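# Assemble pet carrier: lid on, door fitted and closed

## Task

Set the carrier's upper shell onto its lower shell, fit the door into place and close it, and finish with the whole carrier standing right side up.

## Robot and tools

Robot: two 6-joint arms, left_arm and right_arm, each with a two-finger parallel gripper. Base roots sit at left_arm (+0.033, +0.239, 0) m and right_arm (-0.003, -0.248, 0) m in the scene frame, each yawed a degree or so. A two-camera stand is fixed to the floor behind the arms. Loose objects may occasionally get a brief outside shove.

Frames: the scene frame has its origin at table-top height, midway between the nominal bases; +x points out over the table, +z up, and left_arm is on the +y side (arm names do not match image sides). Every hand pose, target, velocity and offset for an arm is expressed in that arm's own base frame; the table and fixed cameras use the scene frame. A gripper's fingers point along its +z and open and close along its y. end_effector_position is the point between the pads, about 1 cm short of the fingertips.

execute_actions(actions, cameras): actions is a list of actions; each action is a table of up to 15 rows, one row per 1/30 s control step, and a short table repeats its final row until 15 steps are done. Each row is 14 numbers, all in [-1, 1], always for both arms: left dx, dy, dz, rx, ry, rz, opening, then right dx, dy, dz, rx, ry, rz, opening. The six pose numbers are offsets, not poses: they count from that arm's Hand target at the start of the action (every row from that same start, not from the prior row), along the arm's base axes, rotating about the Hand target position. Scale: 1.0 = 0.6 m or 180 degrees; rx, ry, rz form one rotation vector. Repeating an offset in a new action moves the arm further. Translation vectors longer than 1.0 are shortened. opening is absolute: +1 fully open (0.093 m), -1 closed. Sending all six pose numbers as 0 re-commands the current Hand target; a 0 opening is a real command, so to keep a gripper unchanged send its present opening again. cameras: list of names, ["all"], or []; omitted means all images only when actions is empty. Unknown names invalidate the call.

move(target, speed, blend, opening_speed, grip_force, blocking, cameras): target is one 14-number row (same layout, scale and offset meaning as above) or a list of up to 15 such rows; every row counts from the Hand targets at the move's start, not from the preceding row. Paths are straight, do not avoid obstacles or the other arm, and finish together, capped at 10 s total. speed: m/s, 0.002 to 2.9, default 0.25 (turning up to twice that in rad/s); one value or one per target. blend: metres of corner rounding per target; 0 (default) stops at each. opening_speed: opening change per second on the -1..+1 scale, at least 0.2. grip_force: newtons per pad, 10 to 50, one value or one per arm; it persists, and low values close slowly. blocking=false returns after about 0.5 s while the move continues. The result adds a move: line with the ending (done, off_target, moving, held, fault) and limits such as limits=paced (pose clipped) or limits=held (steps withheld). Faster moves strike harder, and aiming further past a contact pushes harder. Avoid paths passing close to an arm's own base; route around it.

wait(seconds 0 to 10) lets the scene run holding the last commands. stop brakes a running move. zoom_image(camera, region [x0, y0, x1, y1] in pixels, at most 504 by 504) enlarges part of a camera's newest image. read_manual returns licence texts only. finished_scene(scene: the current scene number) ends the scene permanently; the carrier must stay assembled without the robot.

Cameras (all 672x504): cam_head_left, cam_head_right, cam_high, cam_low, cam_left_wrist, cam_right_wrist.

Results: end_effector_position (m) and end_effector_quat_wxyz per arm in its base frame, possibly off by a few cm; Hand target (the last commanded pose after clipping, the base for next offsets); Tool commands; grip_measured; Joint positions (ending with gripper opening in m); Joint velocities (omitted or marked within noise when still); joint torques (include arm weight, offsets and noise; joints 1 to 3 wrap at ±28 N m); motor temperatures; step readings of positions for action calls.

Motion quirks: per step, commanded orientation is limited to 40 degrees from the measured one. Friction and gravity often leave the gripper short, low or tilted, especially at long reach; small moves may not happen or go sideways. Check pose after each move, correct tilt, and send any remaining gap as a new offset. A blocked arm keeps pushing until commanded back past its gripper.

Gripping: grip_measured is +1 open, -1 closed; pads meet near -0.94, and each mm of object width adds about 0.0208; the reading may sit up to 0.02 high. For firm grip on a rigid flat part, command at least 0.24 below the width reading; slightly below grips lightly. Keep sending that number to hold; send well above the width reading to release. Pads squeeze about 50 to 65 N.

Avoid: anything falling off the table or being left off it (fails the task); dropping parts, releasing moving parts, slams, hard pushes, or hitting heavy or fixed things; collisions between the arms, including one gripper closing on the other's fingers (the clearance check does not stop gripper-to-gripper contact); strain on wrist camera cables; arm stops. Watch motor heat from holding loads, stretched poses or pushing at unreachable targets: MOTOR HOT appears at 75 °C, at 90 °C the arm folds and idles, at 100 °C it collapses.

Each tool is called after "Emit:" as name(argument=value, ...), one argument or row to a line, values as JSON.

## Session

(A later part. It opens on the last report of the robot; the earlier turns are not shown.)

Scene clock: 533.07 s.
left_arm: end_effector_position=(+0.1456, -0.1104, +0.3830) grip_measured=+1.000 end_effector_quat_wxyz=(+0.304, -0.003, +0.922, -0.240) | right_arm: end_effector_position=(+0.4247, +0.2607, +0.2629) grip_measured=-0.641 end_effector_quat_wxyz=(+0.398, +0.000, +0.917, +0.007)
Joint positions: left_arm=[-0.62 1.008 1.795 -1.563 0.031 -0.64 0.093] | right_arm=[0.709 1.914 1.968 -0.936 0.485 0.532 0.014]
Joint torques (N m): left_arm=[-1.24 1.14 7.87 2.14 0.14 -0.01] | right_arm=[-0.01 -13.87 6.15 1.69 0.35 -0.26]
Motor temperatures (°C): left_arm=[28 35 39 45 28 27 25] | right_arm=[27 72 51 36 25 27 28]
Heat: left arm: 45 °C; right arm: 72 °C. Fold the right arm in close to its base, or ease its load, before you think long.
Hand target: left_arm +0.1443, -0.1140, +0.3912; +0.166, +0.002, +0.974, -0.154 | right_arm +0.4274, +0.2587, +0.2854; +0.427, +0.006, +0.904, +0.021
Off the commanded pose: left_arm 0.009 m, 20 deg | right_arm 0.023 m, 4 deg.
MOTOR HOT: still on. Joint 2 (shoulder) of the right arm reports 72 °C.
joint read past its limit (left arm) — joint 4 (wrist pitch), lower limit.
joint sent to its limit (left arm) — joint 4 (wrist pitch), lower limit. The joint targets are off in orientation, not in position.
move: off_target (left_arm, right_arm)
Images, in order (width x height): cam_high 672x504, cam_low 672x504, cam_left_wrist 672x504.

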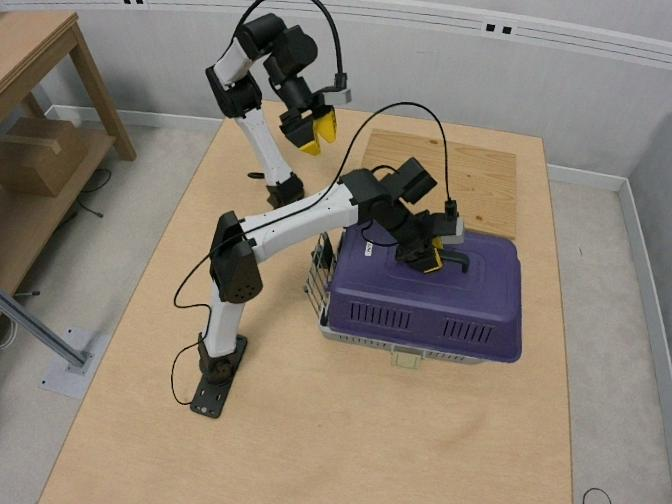

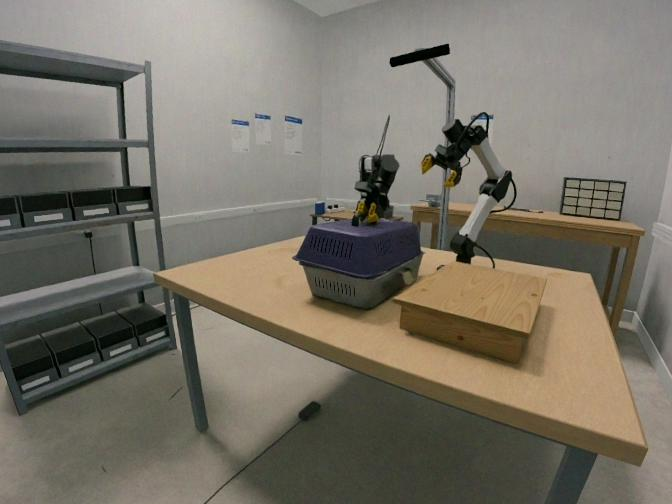

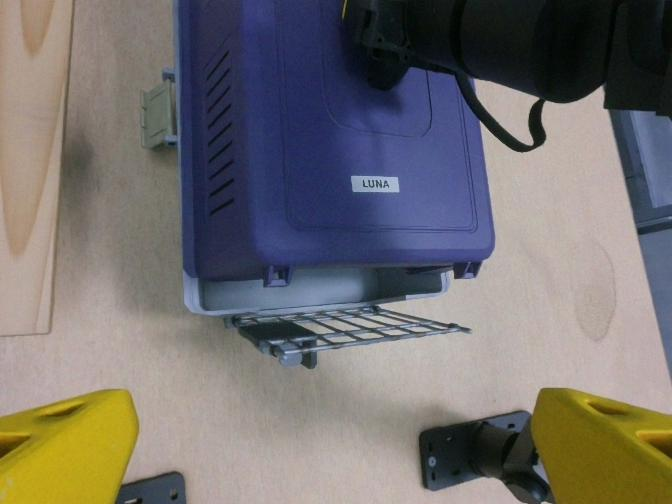

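Emit:
move(
  target=[0,0,0,0,0,0,1,0,0,-0.05,0,0,0,-1],
  speed=0.05,
  cameras=["cam_left_wrist","cam_head_left","cam_low"],
)

Emit:
zoom_image(
  camera="cam_low",
  region=[260, 170, 460, 320],
)

Emit:
zoom_image(
  camera="cam_left_wrist",
  region=[150, 220, 500, 400],
)

Scene clock: 541.67 s.
left_arm: end_effector_position=(+0.1456, -0.1104, +0.3830) grip_measured=+1.000 end_effector_quat_wxyz=(+0.304, -0.003, +0.922, -0.240) | right_arm: end_effector_position=(+0.4263, +0.2584, +0.2589) grip_measured=-0.642 end_effector_quat_wxyz=(+0.425, +0.007, +0.905, +0.022)
Joint positions: left_arm=[-0.62 1.008 1.795 -1.563 0.031 -0.64 0.093] | right_arm=[0.706 1.848 1.817 -0.78 0.493 0.521 0.014]
Joint torques (N m): left_arm=[-1.24 1.14 7.87 2.14 0.13 -0.01] | right_arm=[0.21 -10.52 5.07 1.58 0.25 -0.15]
Motor temperatures (°C): left_arm=[28 35 39 45 28 27 25] | right_arm=[27 70 51 36 25 27 28]
Heat: left arm: 45 °C; right arm: 70 °C.
Hand target: left_arm +0.1443, -0.1140, +0.3912; +0.166, +0.002, +0.974, -0.154 | right_arm +0.4274, +0.2586, +0.2555; +0.427, +0.006, +0.904, +0.021
Off the commanded pose: left_arm 0.009 m, 20 deg | right_arm 0.004 m, 0 deg.
MOTOR HOT: cleared for the motors of the right arm.
joint read past its limit (left arm) — joint 4 (wrist pitch), lower limit.
joint sent to its limit (left arm) — joint 4 (wrist pitch), lower limit. The joint targets are off in orientation, not in position.
move: off_target (left_arm)
Images, in order (width x height): cam_head_left 672x504, cam_low 672x504, cam_left_wrist 672x504.

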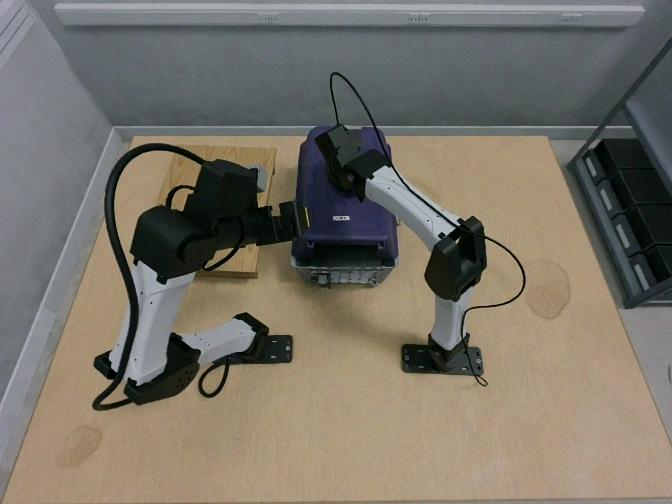

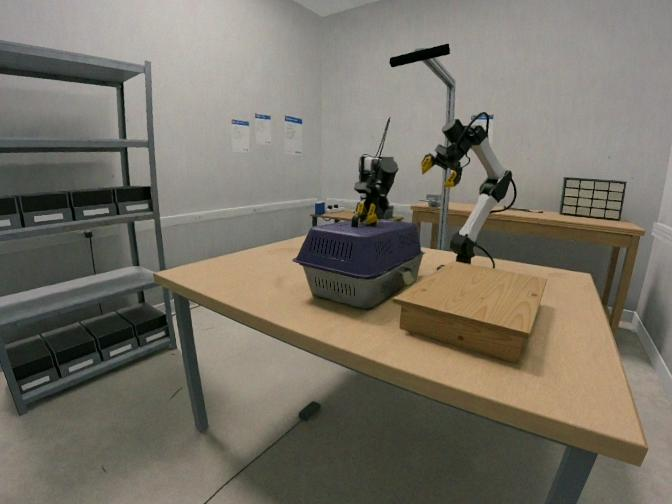

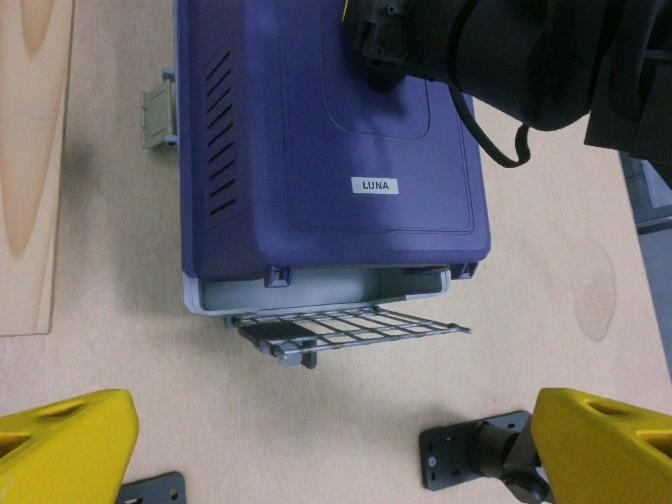

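Scaled by 2.520 from the camera's 672x504 image, which has a finer 960x720 frame.

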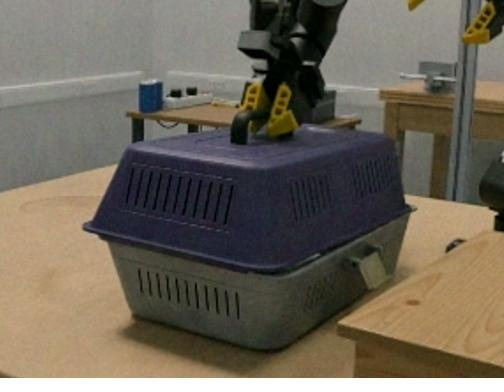

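Scaled by 1.440 from the camera's 672x504 image, which has a finer 960x720 frame.

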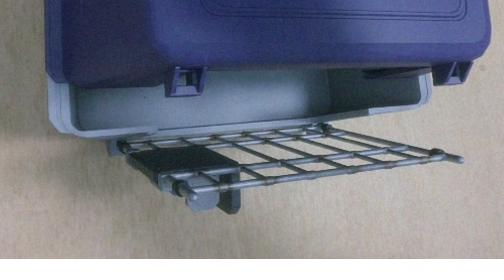

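Emit:
move(
  target=[0,0,0,0,0,0,1,0,0,-0.01,-0.002,0.027,-0.01,-1],
  speed=0.05,
)

Emit:
move(
  target=[0,0,0,0,0,0,1,0,0,0,0,0,0,1],
  opening_speed=1,
)

Emit:
move(
  target=[0,0,0,0,0,0,1,-0.12,0,0.12,0,0,0,1],
  speed=0.15,
)

Emit:
move(
  target=[0,0,0,0,0,0,1,-0.22,-0.6,0,0,-0.1,0,1],
  speed=0.3,
  cameras=["all"],
)

Emit:
zoom_image(
  camera="cam_head_left",
  region=[270, 110, 430, 300],
)

Emit:
zoom_image(
  camera="cam_high",
  region=[280, 200, 560, 400],
)

Emit:
zoom_image(
  camera="cam_low",
  region=[260, 170, 460, 320],
)

Scene clock: 559.53 s.
left_arm: end_effector_position=(+0.1456, -0.1104, +0.3830) grip_measured=+1.000 end_effector_quat_wxyz=(+0.304, -0.003, +0.922, -0.240) | right_arm: end_effector_position=(+0.4248, +0.2592, +0.2589) grip_measured=-0.642 end_effector_quat_wxyz=(+0.402, +0.009, +0.916, +0.013)
Joint positions: left_arm=[-0.62 1.008 1.795 -1.563 0.031 -0.64 0.093] | right_arm=[0.706 1.894 1.916 -0.892 0.483 0.546 0.014]
Joint torques (N m): left_arm=[-1.25 1.14 7.86 2.14 0.14 -0.01] | right_arm=[-0.32 -8.47 7.83 1.11 0.17 0.2]
Motor temperatures (°C): left_arm=[28 34 39 45 28 27 25] | right_arm=[27 66 50 36 25 27 28]
Heat: left arm: 45 °C; right arm: 66 °C.
Hand target: left_arm +0.1443, -0.1140, +0.3912; +0.166, +0.002, +0.974, -0.154 | right_arm +0.4274, +0.2586, +0.2494; +0.389, +0.020, +0.921, +0.011
Off the commanded pose: left_arm 0.009 m, 20 deg | right_arm 0.010 m, 2 deg.
joint read past its limit (left arm) — joint 4 (wrist pitch), lower limit.
joint sent to its limit (left arm) — joint 4 (wrist pitch), lower limit. The joint targets are off in orientation, not in position.
move: off_target (left_arm)

Scene clock: 561.77 s.
left_arm: end_effector_position=(+0.1456, -0.1104, +0.3830) grip_measured=+1.000 end_effector_quat_wxyz=(+0.304, -0.003, +0.922, -0.240) | right_arm: end_effector_position=(+0.4255, +0.2576, +0.2541) grip_measured=+1.000 end_effector_quat_wxyz=(+0.397, +0.019, +0.918, +0.011)
Joint positions: left_arm=[-0.62 1.008 1.795 -1.563 0.031 -0.64 0.093] | right_arm=[0.704 1.903 1.918 -0.901 0.488 0.569 0.093]
Joint torques (N m): left_arm=[-1.24 1.14 7.86 2.14 0.14 -0.01] | right_arm=[-0.18 -9.25 7.84 1.16 0.13 -0.05]
Motor temperatures (°C): left_arm=[28 34 39 45 28 27 25] | right_arm=[27 66 50 35 25 27 28]
Heat: left arm: 45 °C; right arm: 66 °C.
Hand target: left_arm +0.1443, -0.1140, +0.3912; +0.166, +0.002, +0.974, -0.154 | right_arm +0.4275, +0.2585, +0.2495; +0.389, +0.020, +0.921, +0.011
Off the commanded pose: left_arm 0.009 m, 20 deg | right_arm 0.005 m, 1 deg.
joint read past its limit (left arm) — joint 4 (wrist pitch), lower limit.
joint sent to its limit (left arm) — joint 4 (wrist pitch), lower limit. The joint targets are off in orientation, not in position.
move: off_target (left_arm)

Scene clock: 563.33 s.
left_arm: end_effector_position=(+0.1456, -0.1104, +0.3830) grip_measured=+1.000 end_effector_quat_wxyz=(+0.304, -0.003, +0.922, -0.240) | right_arm: end_effector_position=(+0.3583, +0.2603, +0.3107) grip_measured=+1.000 end_effector_quat_wxyz=(+0.380, +0.014, +0.925, +0.005)
Joint positions: left_arm=[-0.62 1.008 1.795 -1.563 0.031 -0.64 0.093] | right_arm=[0.826 1.855 2.134 -1.261 0.543 0.687 0.093]
Joint torques (N m): left_arm=[-1.24 1.14 7.86 2.14 0.13 -0.01] | right_arm=[0.72 -10.51 7.43 1.04 0.39 0.02]
Motor temperatures (°C): left_arm=[28 34 39 45 28 27 25] | right_arm=[27 66 50 35 25 27 28]
Heat: left arm: 45 °C; right arm: 66 °C.
Hand target: left_arm +0.1443, -0.1140, +0.3912; +0.166, +0.002, +0.974, -0.154 | right_arm +0.3555, +0.2585, +0.3214; +0.389, +0.020, +0.921, +0.011
Off the commanded pose: left_arm 0.009 m, 20 deg | right_arm 0.011 m, 1 deg.
joint read past its limit (left arm) — joint 4 (wrist pitch), lower limit.
joint sent to its limit (left arm) — joint 4 (wrist pitch), lower limit. The joint targets are off in orientation, not in position.
move: off_target (left_arm, right_arm)

Scene clock: 565.83 s.
left_arm: end_effector_position=(+0.1456, -0.1104, +0.3830) grip_measured=+1.000 end_effector_quat_wxyz=(+0.304, -0.003, +0.922, -0.240) | right_arm: end_effector_position=(+0.2240, -0.1019, +0.3155) grip_measured=+1.000 end_effector_quat_wxyz=(+0.524, +0.023, +0.851, +0.015)
Joint positions: left_arm=[-0.62 1.008 1.795 -1.563 0.031 -0.64 0.093] | right_arm=[-0.947 0.873 1.146 -0.987 -0.812 -0.504 0.093]
Joint torques (N m): left_arm=[-1.24 1.14 7.86 2.14 0.14 -0.01] | right_arm=[-0.36 -0.43 7.77 1.32 -0.36 -0.24]
Motor temperatures (°C): left_arm=[28 34 39 45 28 27 25] | right_arm=[27 65 50 35 25 27 27]
Heat: left arm: 45 °C; right arm: 65 °C.
Hand target: left_arm +0.1443, -0.1140, +0.3912; +0.166, +0.002, +0.974, -0.154 | right_arm +0.2235, -0.1015, +0.3214; +0.528, +0.018, +0.849, +0.014
Off the commanded pose: left_arm 0.009 m, 20 deg | right_arm 0.006 m, 1 deg.
joint read past its limit (left arm) — joint 4 (wrist pitch), lower limit.
joint sent to its limit (left arm) — joint 4 (wrist pitch), lower limit. The joint targets are off in orientation, not in position.
move: off_target (left_arm)

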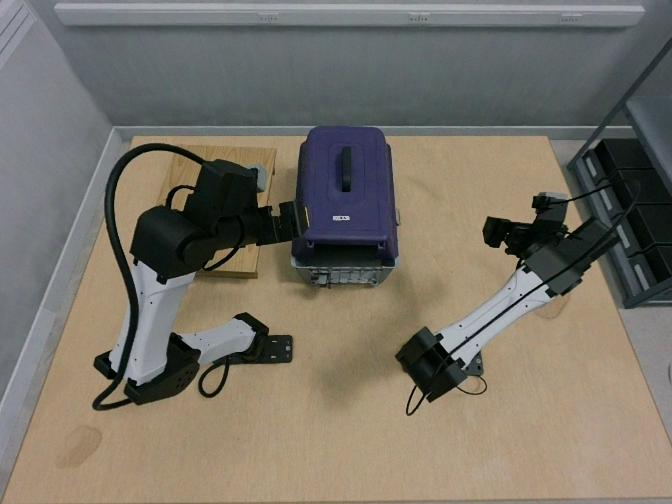

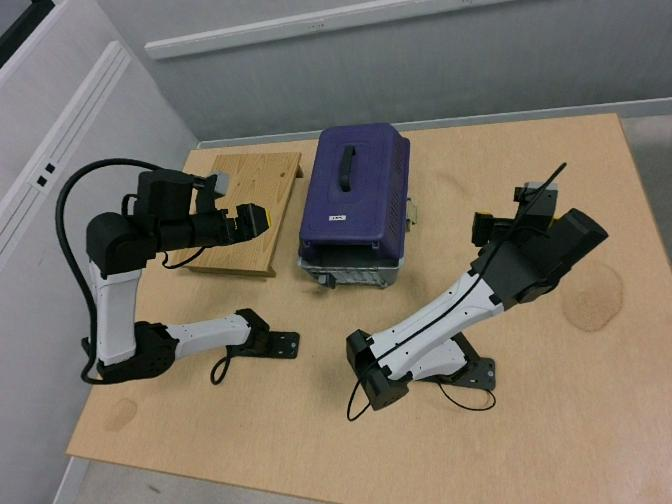

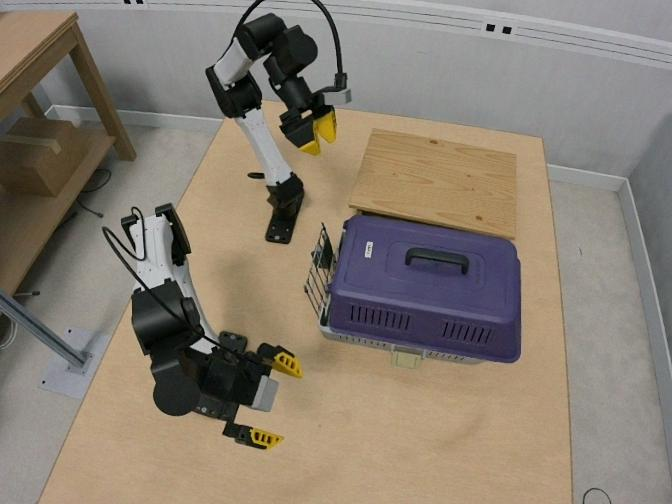

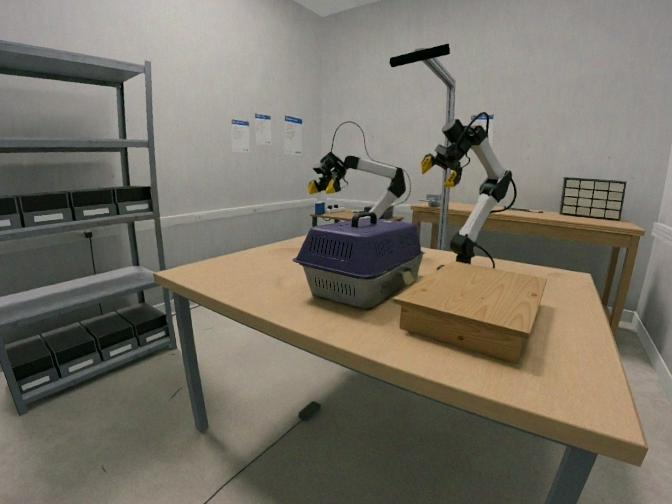

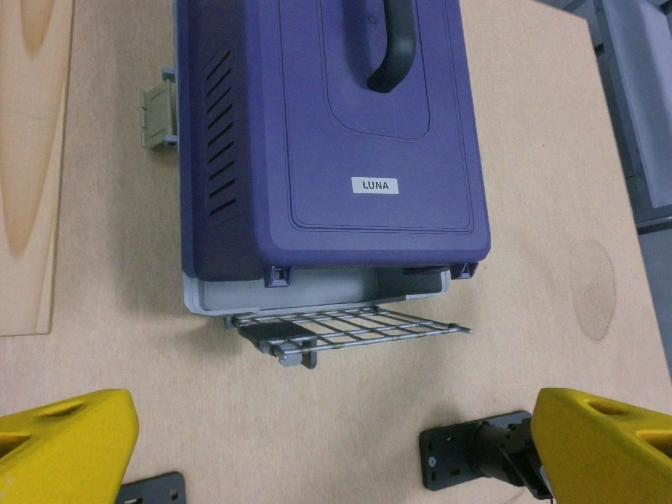

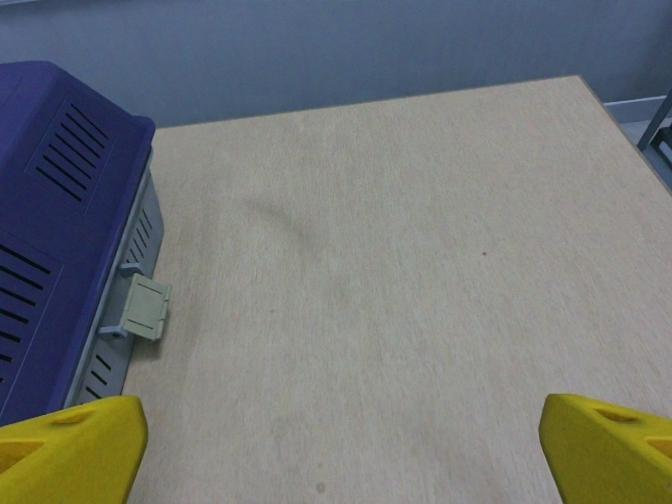

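Scaled by 2.653 from the camera's 672x504 image, which has a finer 960x720 frame.

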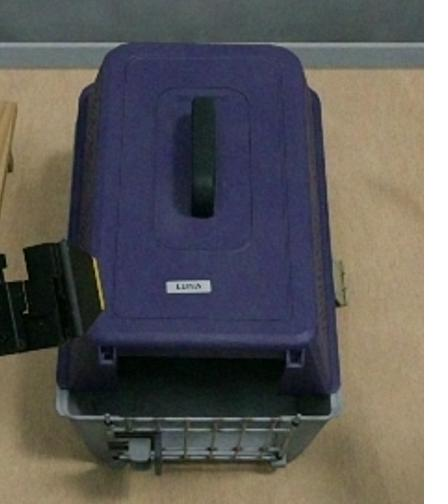

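Scaled by 1.800 from the camera's 672x504 image, which has a finer 960x720 frame.

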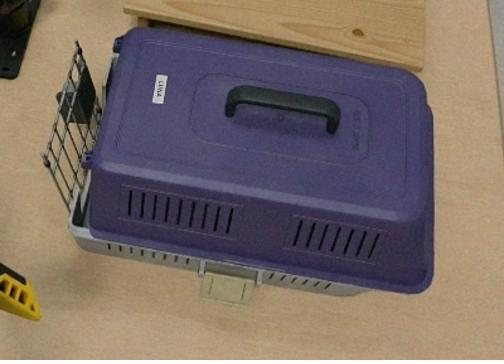

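Scaled by 2.520 from the camera's 672x504 image, which has a finer 960x720 frame.

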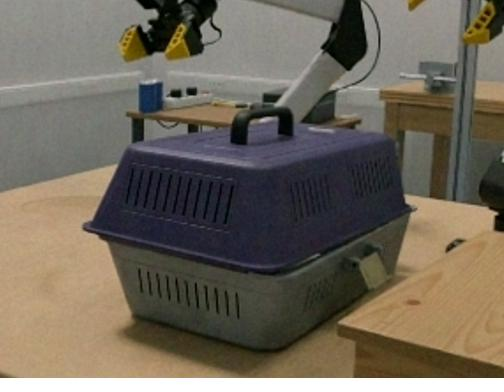

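Emit:
move(
  target=[-0.074,-0.178,-0.152,0.148,0.039,-0.352,-1,0,0,0,0,0,0,1],
  speed=0.2,
  cameras=["all"],
)

Scene clock: 603.70 s.
left_arm: end_effector_position=(+0.0993, -0.2197, +0.3020) grip_measured=-0.981 end_effector_quat_wxyz=(+0.176, +0.514, +0.830, -0.126) | right_arm: end_effector_position=(+0.2240, -0.1017, +0.3155) grip_measured=+1.000 end_effector_quat_wxyz=(+0.524, +0.023, +0.851, +0.015)
Joint positions: left_arm=[-1.133 1.266 1.695 -1.563 0.019 -0.03 0] | right_arm=[-0.947 0.873 1.146 -0.987 -0.812 -0.505 0.093]
Joint torques (N m): left_arm=[-1.22 -2.15 5.83 1.49 -0.17 0.2] | right_arm=[-0.38 -0.43 7.77 1.31 -0.39 -0.21]
Motor temperatures (°C): left_arm=[28 34 39 44 28 27 25] | right_arm=[27 51 50 32 25 27 26]
Heat: left arm: 44 °C; right arm: 51 °C.
Hand target: left_arm +0.0999, -0.2208, +0.2999; +0.000, +0.536, +0.845, +0.000 | right_arm +0.2235, -0.1015, +0.3214; +0.528, +0.018, +0.849, +0.014
Off the commanded pose: left_arm 0.002 m, 25 deg | right_arm 0.006 m, 1 deg.
joint read past its limit (left arm) — joint 4 (wrist pitch), lower limit.
joint sent to its limit (left arm) — joint 4 (wrist pitch), lower limit. The joint targets are off in orientation, not in position.
move: off_target (left_arm)

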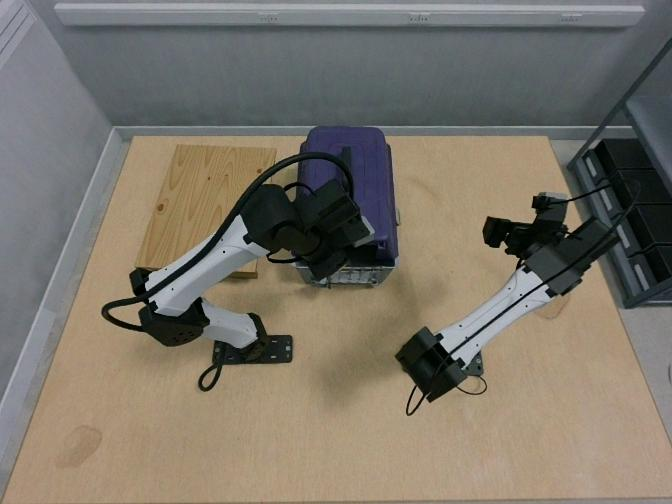

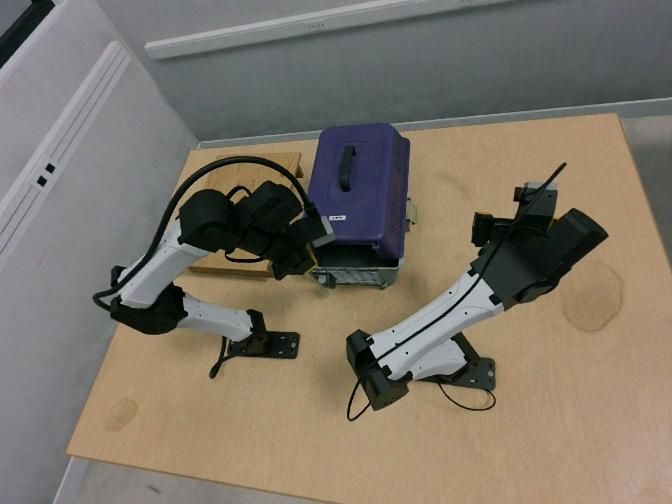

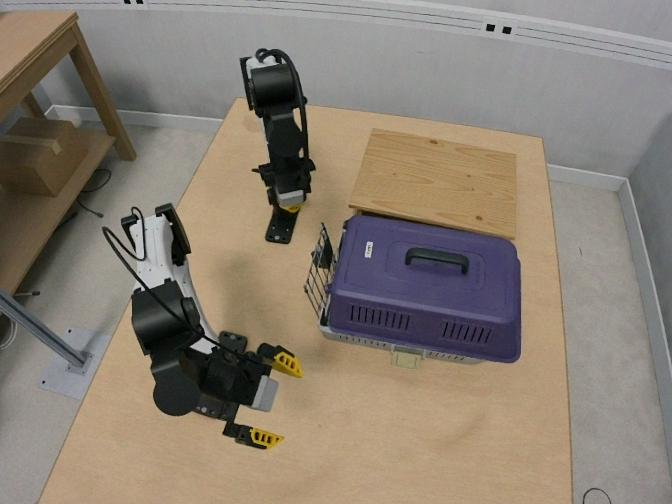

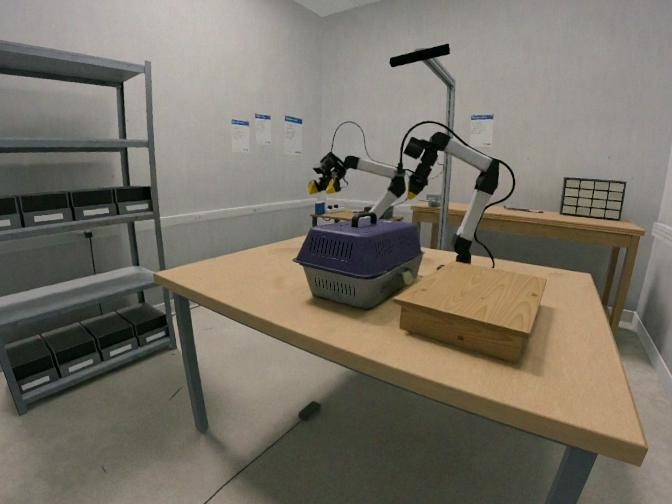

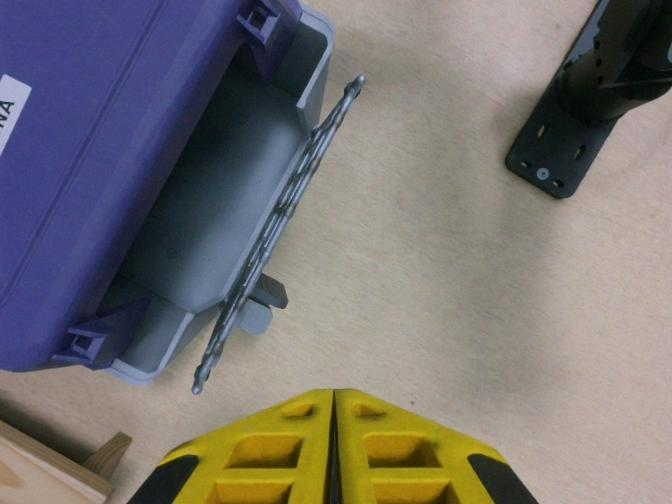

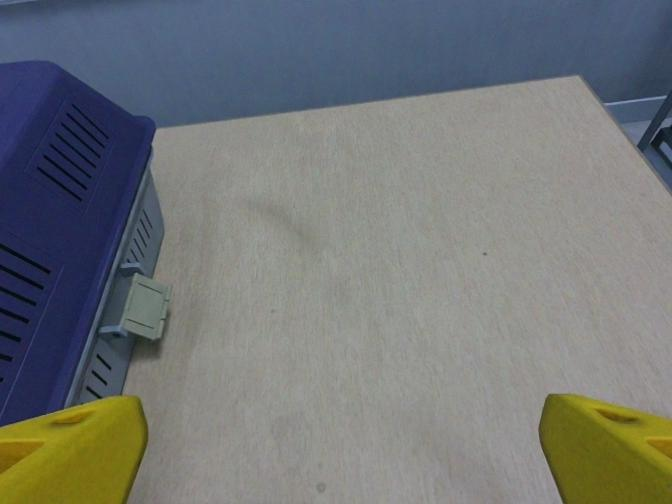

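Emit:
move(
  target=[-0.02,-0.01,-0.19,0,0,0,-1,0,0,0,0,0,0,1],
  speed=0.15,
  cameras=["all"],
)

Emit:
zoom_image(
  camera="cam_high",
  region=[220, 180, 400, 340],
)

Emit:
zoom_image(
  camera="cam_head_right",
  region=[250, 180, 450, 330],
)

Scene clock: 622.70 s.
left_arm: end_effector_position=(+0.0877, -0.2244, +0.1880) grip_measured=-0.981 end_effector_quat_wxyz=(-0.004, +0.536, +0.844, -0.003) | right_arm: end_effector_position=(+0.2240, -0.1017, +0.3155) grip_measured=+1.000 end_effector_quat_wxyz=(+0.524, +0.023, +0.851, +0.015)
Joint positions: left_arm=[-1.192 1.478 1.453 -1.55 0.009 -0.06 0] | right_arm=[-0.947 0.873 1.146 -0.987 -0.812 -0.505 0.093]
Joint torques (N m): left_arm=[-1.18 -4.45 6.63 0.59 -0.09 -0.02] | right_arm=[-0.36 -0.43 7.77 1.31 -0.39 -0.22]
Heat: left arm: 43 °C; right arm: 50 °C.
Hand target: left_arm +0.0879, -0.2268, +0.1860; +0.000, +0.536, +0.844, +0.000 | right_arm +0.2235, -0.1015, +0.3214; +0.528, +0.018, +0.849, +0.014
Off the commanded pose: left_arm 0.003 m, 1 deg | right_arm 0.006 m, 1 deg.
move: done

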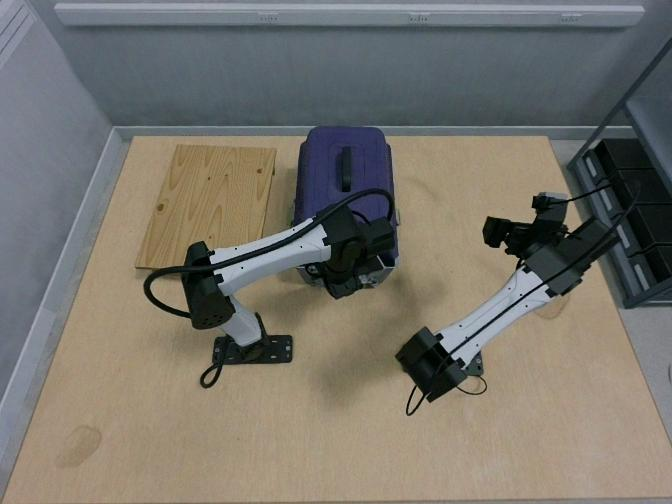

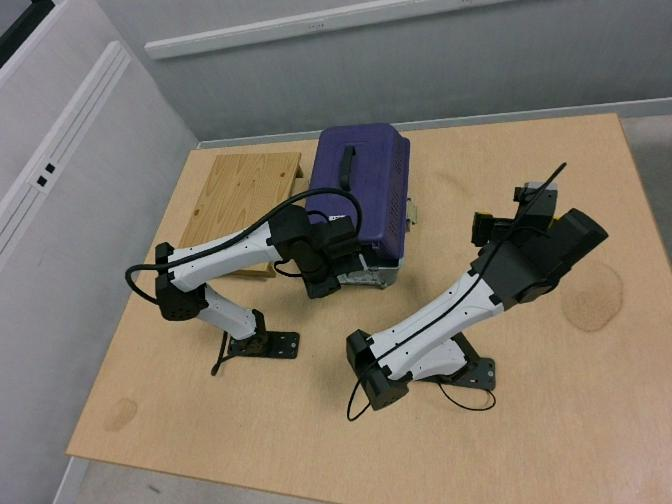

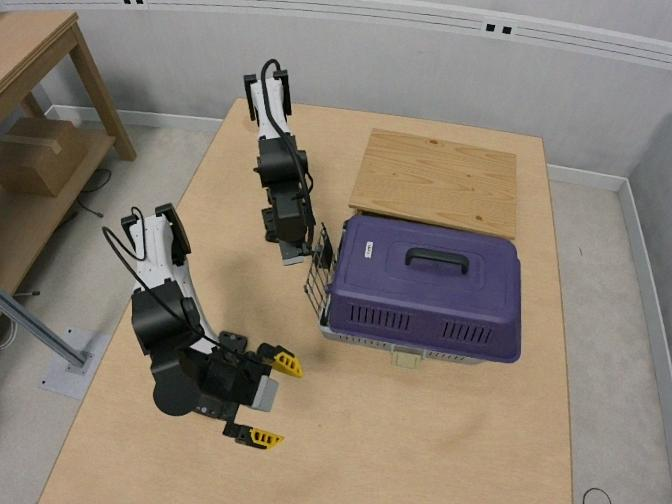

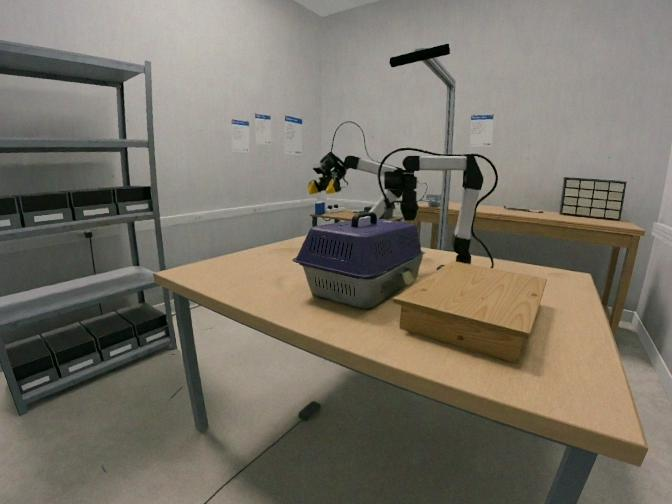

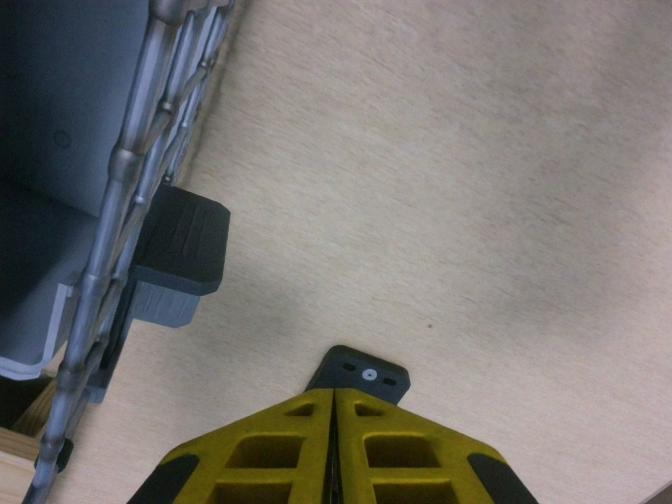

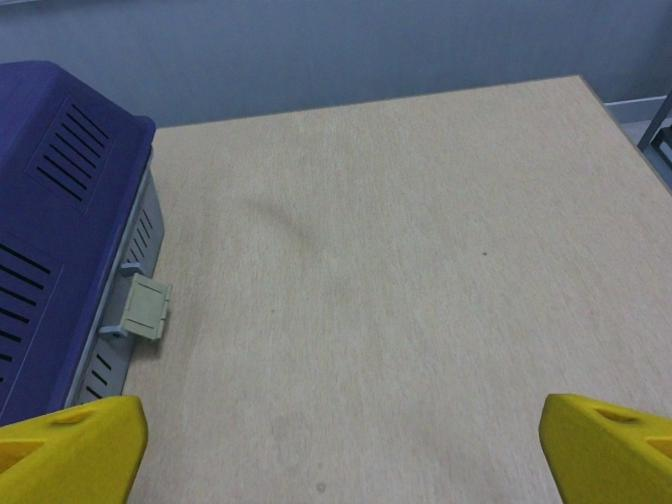

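Scaled by 2.800 from the camera's 672x504 image, which has a finer 960x720 frame.

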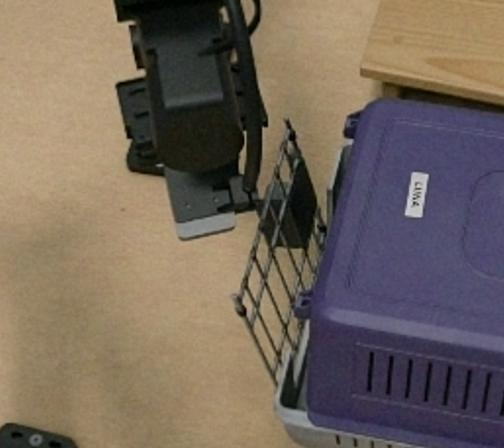

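Scaled by 2.520 from the camera's 672x504 image, which has a finer 960x720 frame.

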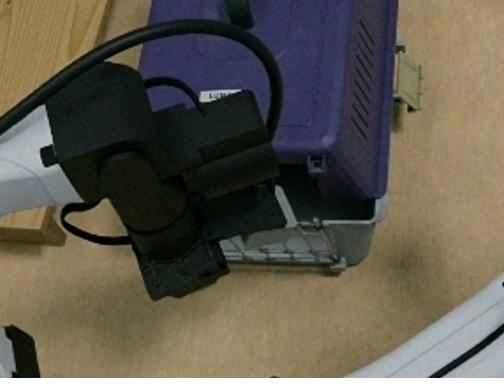

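Emit:
move(
  target=[0.05,0,0,0,0,0,-1,0,0,0,0,0,0,1],
  speed=0.05,
  cameras=["cam_left_wrist","cam_high"],
)

Emit:
zoom_image(
  camera="cam_high",
  region=[220, 180, 400, 340],
)

Scene clock: 633.80 s.
left_arm: end_effector_position=(+0.1099, -0.2189, +0.1786) grip_measured=-0.981 end_effector_quat_wxyz=(-0.020, +0.534, +0.845, +0.007) | right_arm: end_effector_position=(+0.2240, -0.1017, +0.3155) grip_measured=+1.000 end_effector_quat_wxyz=(+0.524, +0.023, +0.851, +0.015)
Joint positions: left_arm=[-1.099 1.52 1.453 -1.546 0.009 0.028 0] | right_arm=[-0.947 0.873 1.146 -0.987 -0.812 -0.505 0.093]
Joint torques (N m): left_arm=[0.54 -4.46 10.89 0.46 -0.09 0.23] | right_arm=[-0.38 -0.43 7.77 1.31 -0.38 -0.22]
Motor temperatures (°C): left_arm=[28 34 39 41 28 27 25] | right_arm=[27 46 50 32 25 27 26]
Heat: left arm: 41 °C; right arm: 50 °C.
Hand target: left_arm +0.1179, -0.2268, +0.1859; +0.000, +0.536, +0.844, +0.000 | right_arm +0.2235, -0.1015, +0.3214; +0.528, +0.018, +0.849, +0.014
Off the commanded pose: left_arm 0.013 m, 2 deg | right_arm 0.006 m, 1 deg.
move: off_target (left_arm)
Images, in order (width x height): cam_high 672x504, cam_left_wrist 672x504.

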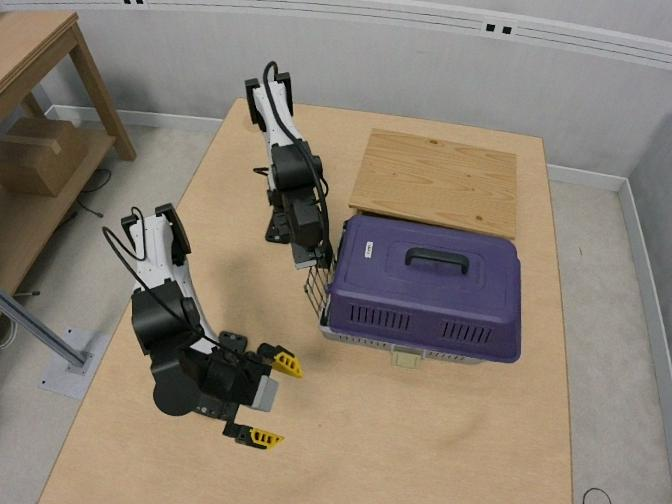

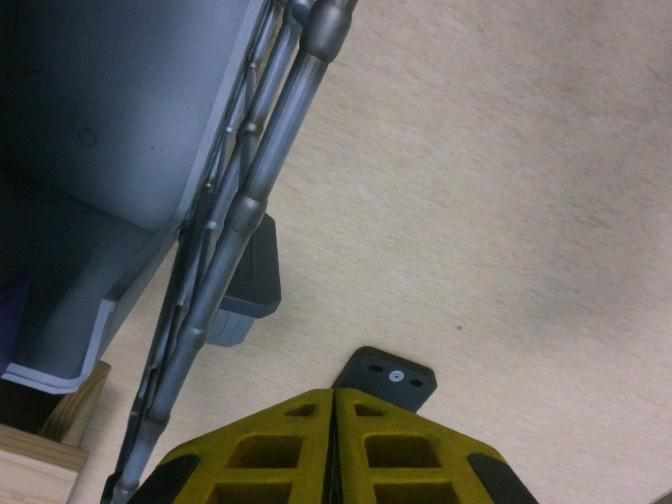

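Scaled by 2.800 from the camera's 672x504 image, which has a finer 960x720 frame.

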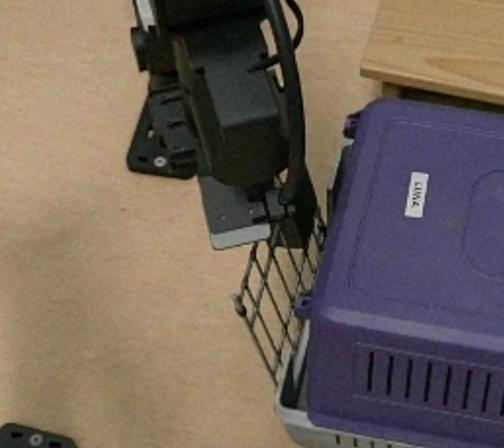

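Emit:
move(
  target=[0.033,0,0.01,0,0,0,-1,0,0,0,0,0,0,1],
  speed=0.05,
  cameras=["cam_left_wrist","cam_high"],
)

Emit:
zoom_image(
  camera="cam_high",
  region=[220, 180, 400, 340],
)

Scene clock: 642.67 s.
left_arm: end_effector_position=(+0.1322, -0.2246, +0.1858) grip_measured=-0.981 end_effector_quat_wxyz=(-0.009, +0.534, +0.845, -0.001) | right_arm: end_effector_position=(+0.2240, -0.1017, +0.3155) grip_measured=+1.000 end_effector_quat_wxyz=(+0.524, +0.023, +0.851, +0.015)
Joint positions: left_arm=[-1.033 1.56 1.522 -1.548 0.009 0.094 0] | right_arm=[-0.947 0.873 1.146 -0.987 -0.812 -0.505 0.093]
Joint torques (N m): left_arm=[0.55 -4.7 10.48 0.29 -0.09 0.18] | right_arm=[-0.38 -0.44 7.77 1.31 -0.38 -0.21]
Heat: left arm: 40 °C; right arm: 50 °C.
Hand target: left_arm +0.1377, -0.2267, +0.1919; +0.000, +0.536, +0.844, +0.000 | right_arm +0.2235, -0.1015, +0.3214; +0.528, +0.018, +0.849, +0.014
Off the commanded pose: left_arm 0.009 m, 1 deg | right_arm 0.006 m, 1 deg.
move: done
Images, in order (width x height): cam_high 672x504, cam_left_wrist 672x504.

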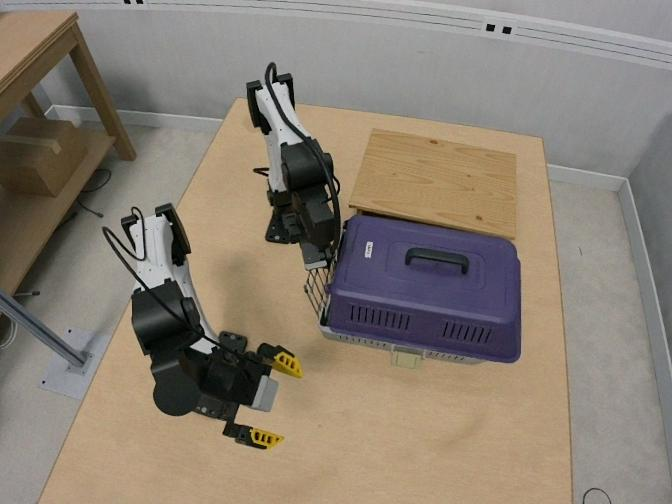

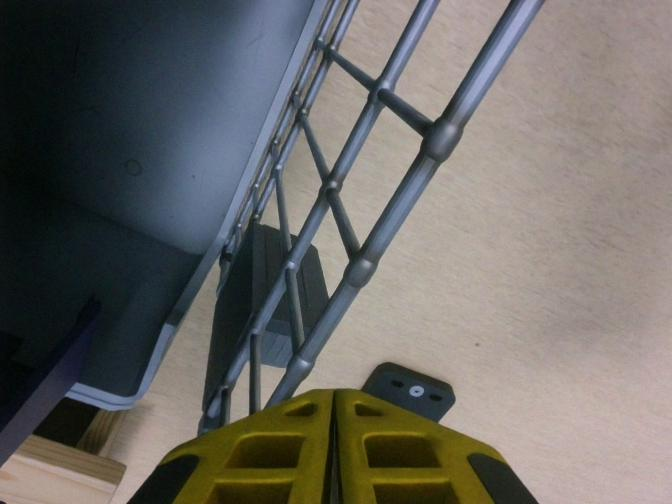

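Scaled by 2.800 from the camera's 672x504 image, which has a finer 960x720 frame.

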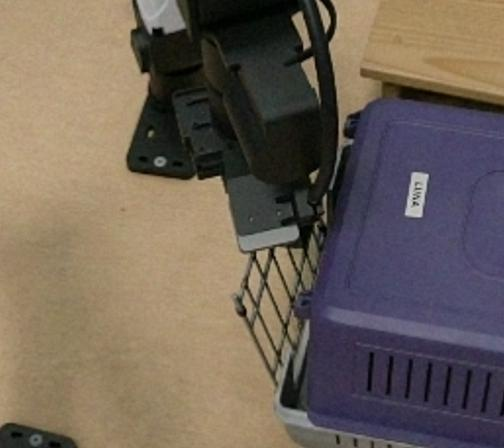

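Emit:
move(
  target=[0.025,0,0,0,0,0,-1,0,0,0,0,0,0,1],
  speed=0.04,
  cameras=["cam_left_wrist","cam_high"],
)

Emit:
zoom_image(
  camera="cam_high",
  region=[220, 180, 400, 340],
)

Scene clock: 651.33 s.
left_arm: end_effector_position=(+0.1467, -0.2247, +0.1872) grip_measured=-0.981 end_effector_quat_wxyz=(-0.008, +0.534, +0.845, -0.001) | right_arm: end_effector_position=(+0.2240, -0.1017, +0.3155) grip_measured=+1.000 end_effector_quat_wxyz=(+0.524, +0.023, +0.851, +0.015)
Joint positions: left_arm=[-0.987 1.589 1.557 -1.552 0.009 0.141 0] | right_arm=[-0.947 0.873 1.146 -0.987 -0.812 -0.505 0.093]
Joint torques (N m): left_arm=[0.64 -4.7 10.13 0.32 -0.08 0.16] | right_arm=[-0.36 -0.44 7.76 1.31 -0.38 -0.21]
Heat: left arm: 41 °C; right arm: 50 °C.
Hand target: left_arm +0.1527, -0.2268, +0.1918; +0.000, +0.536, +0.844, +0.000 | right_arm +0.2235, -0.1015, +0.3214; +0.528, +0.018, +0.849, +0.014
Off the commanded pose: left_arm 0.008 m, 1 deg | right_arm 0.006 m, 1 deg.
move: done
Images, in order (width x height): cam_high 672x504, cam_left_wrist 672x504.

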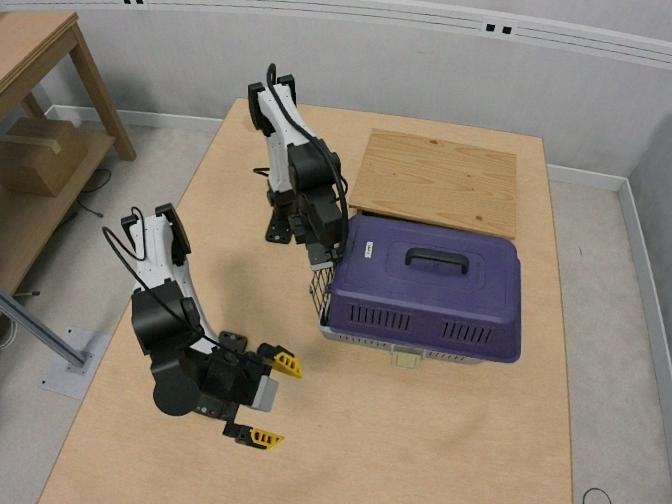

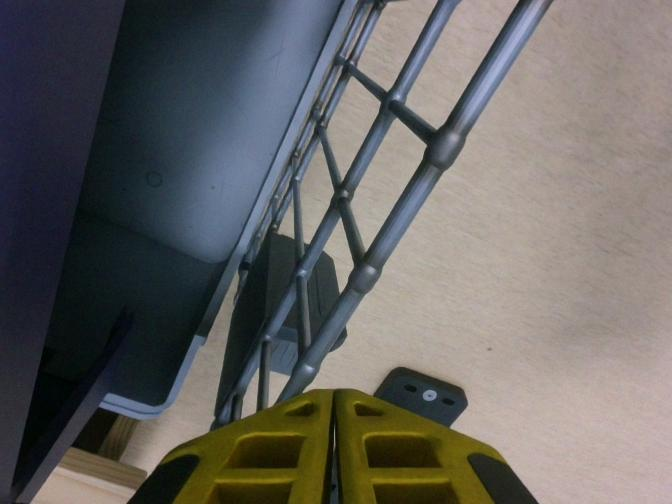

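Scaled by 2.800 from the camera's 672x504 image, which has a finer 960x720 frame.

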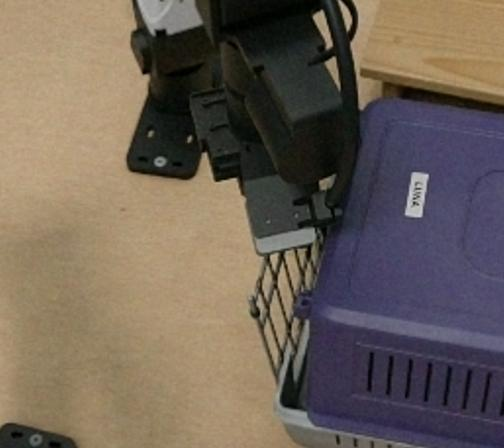

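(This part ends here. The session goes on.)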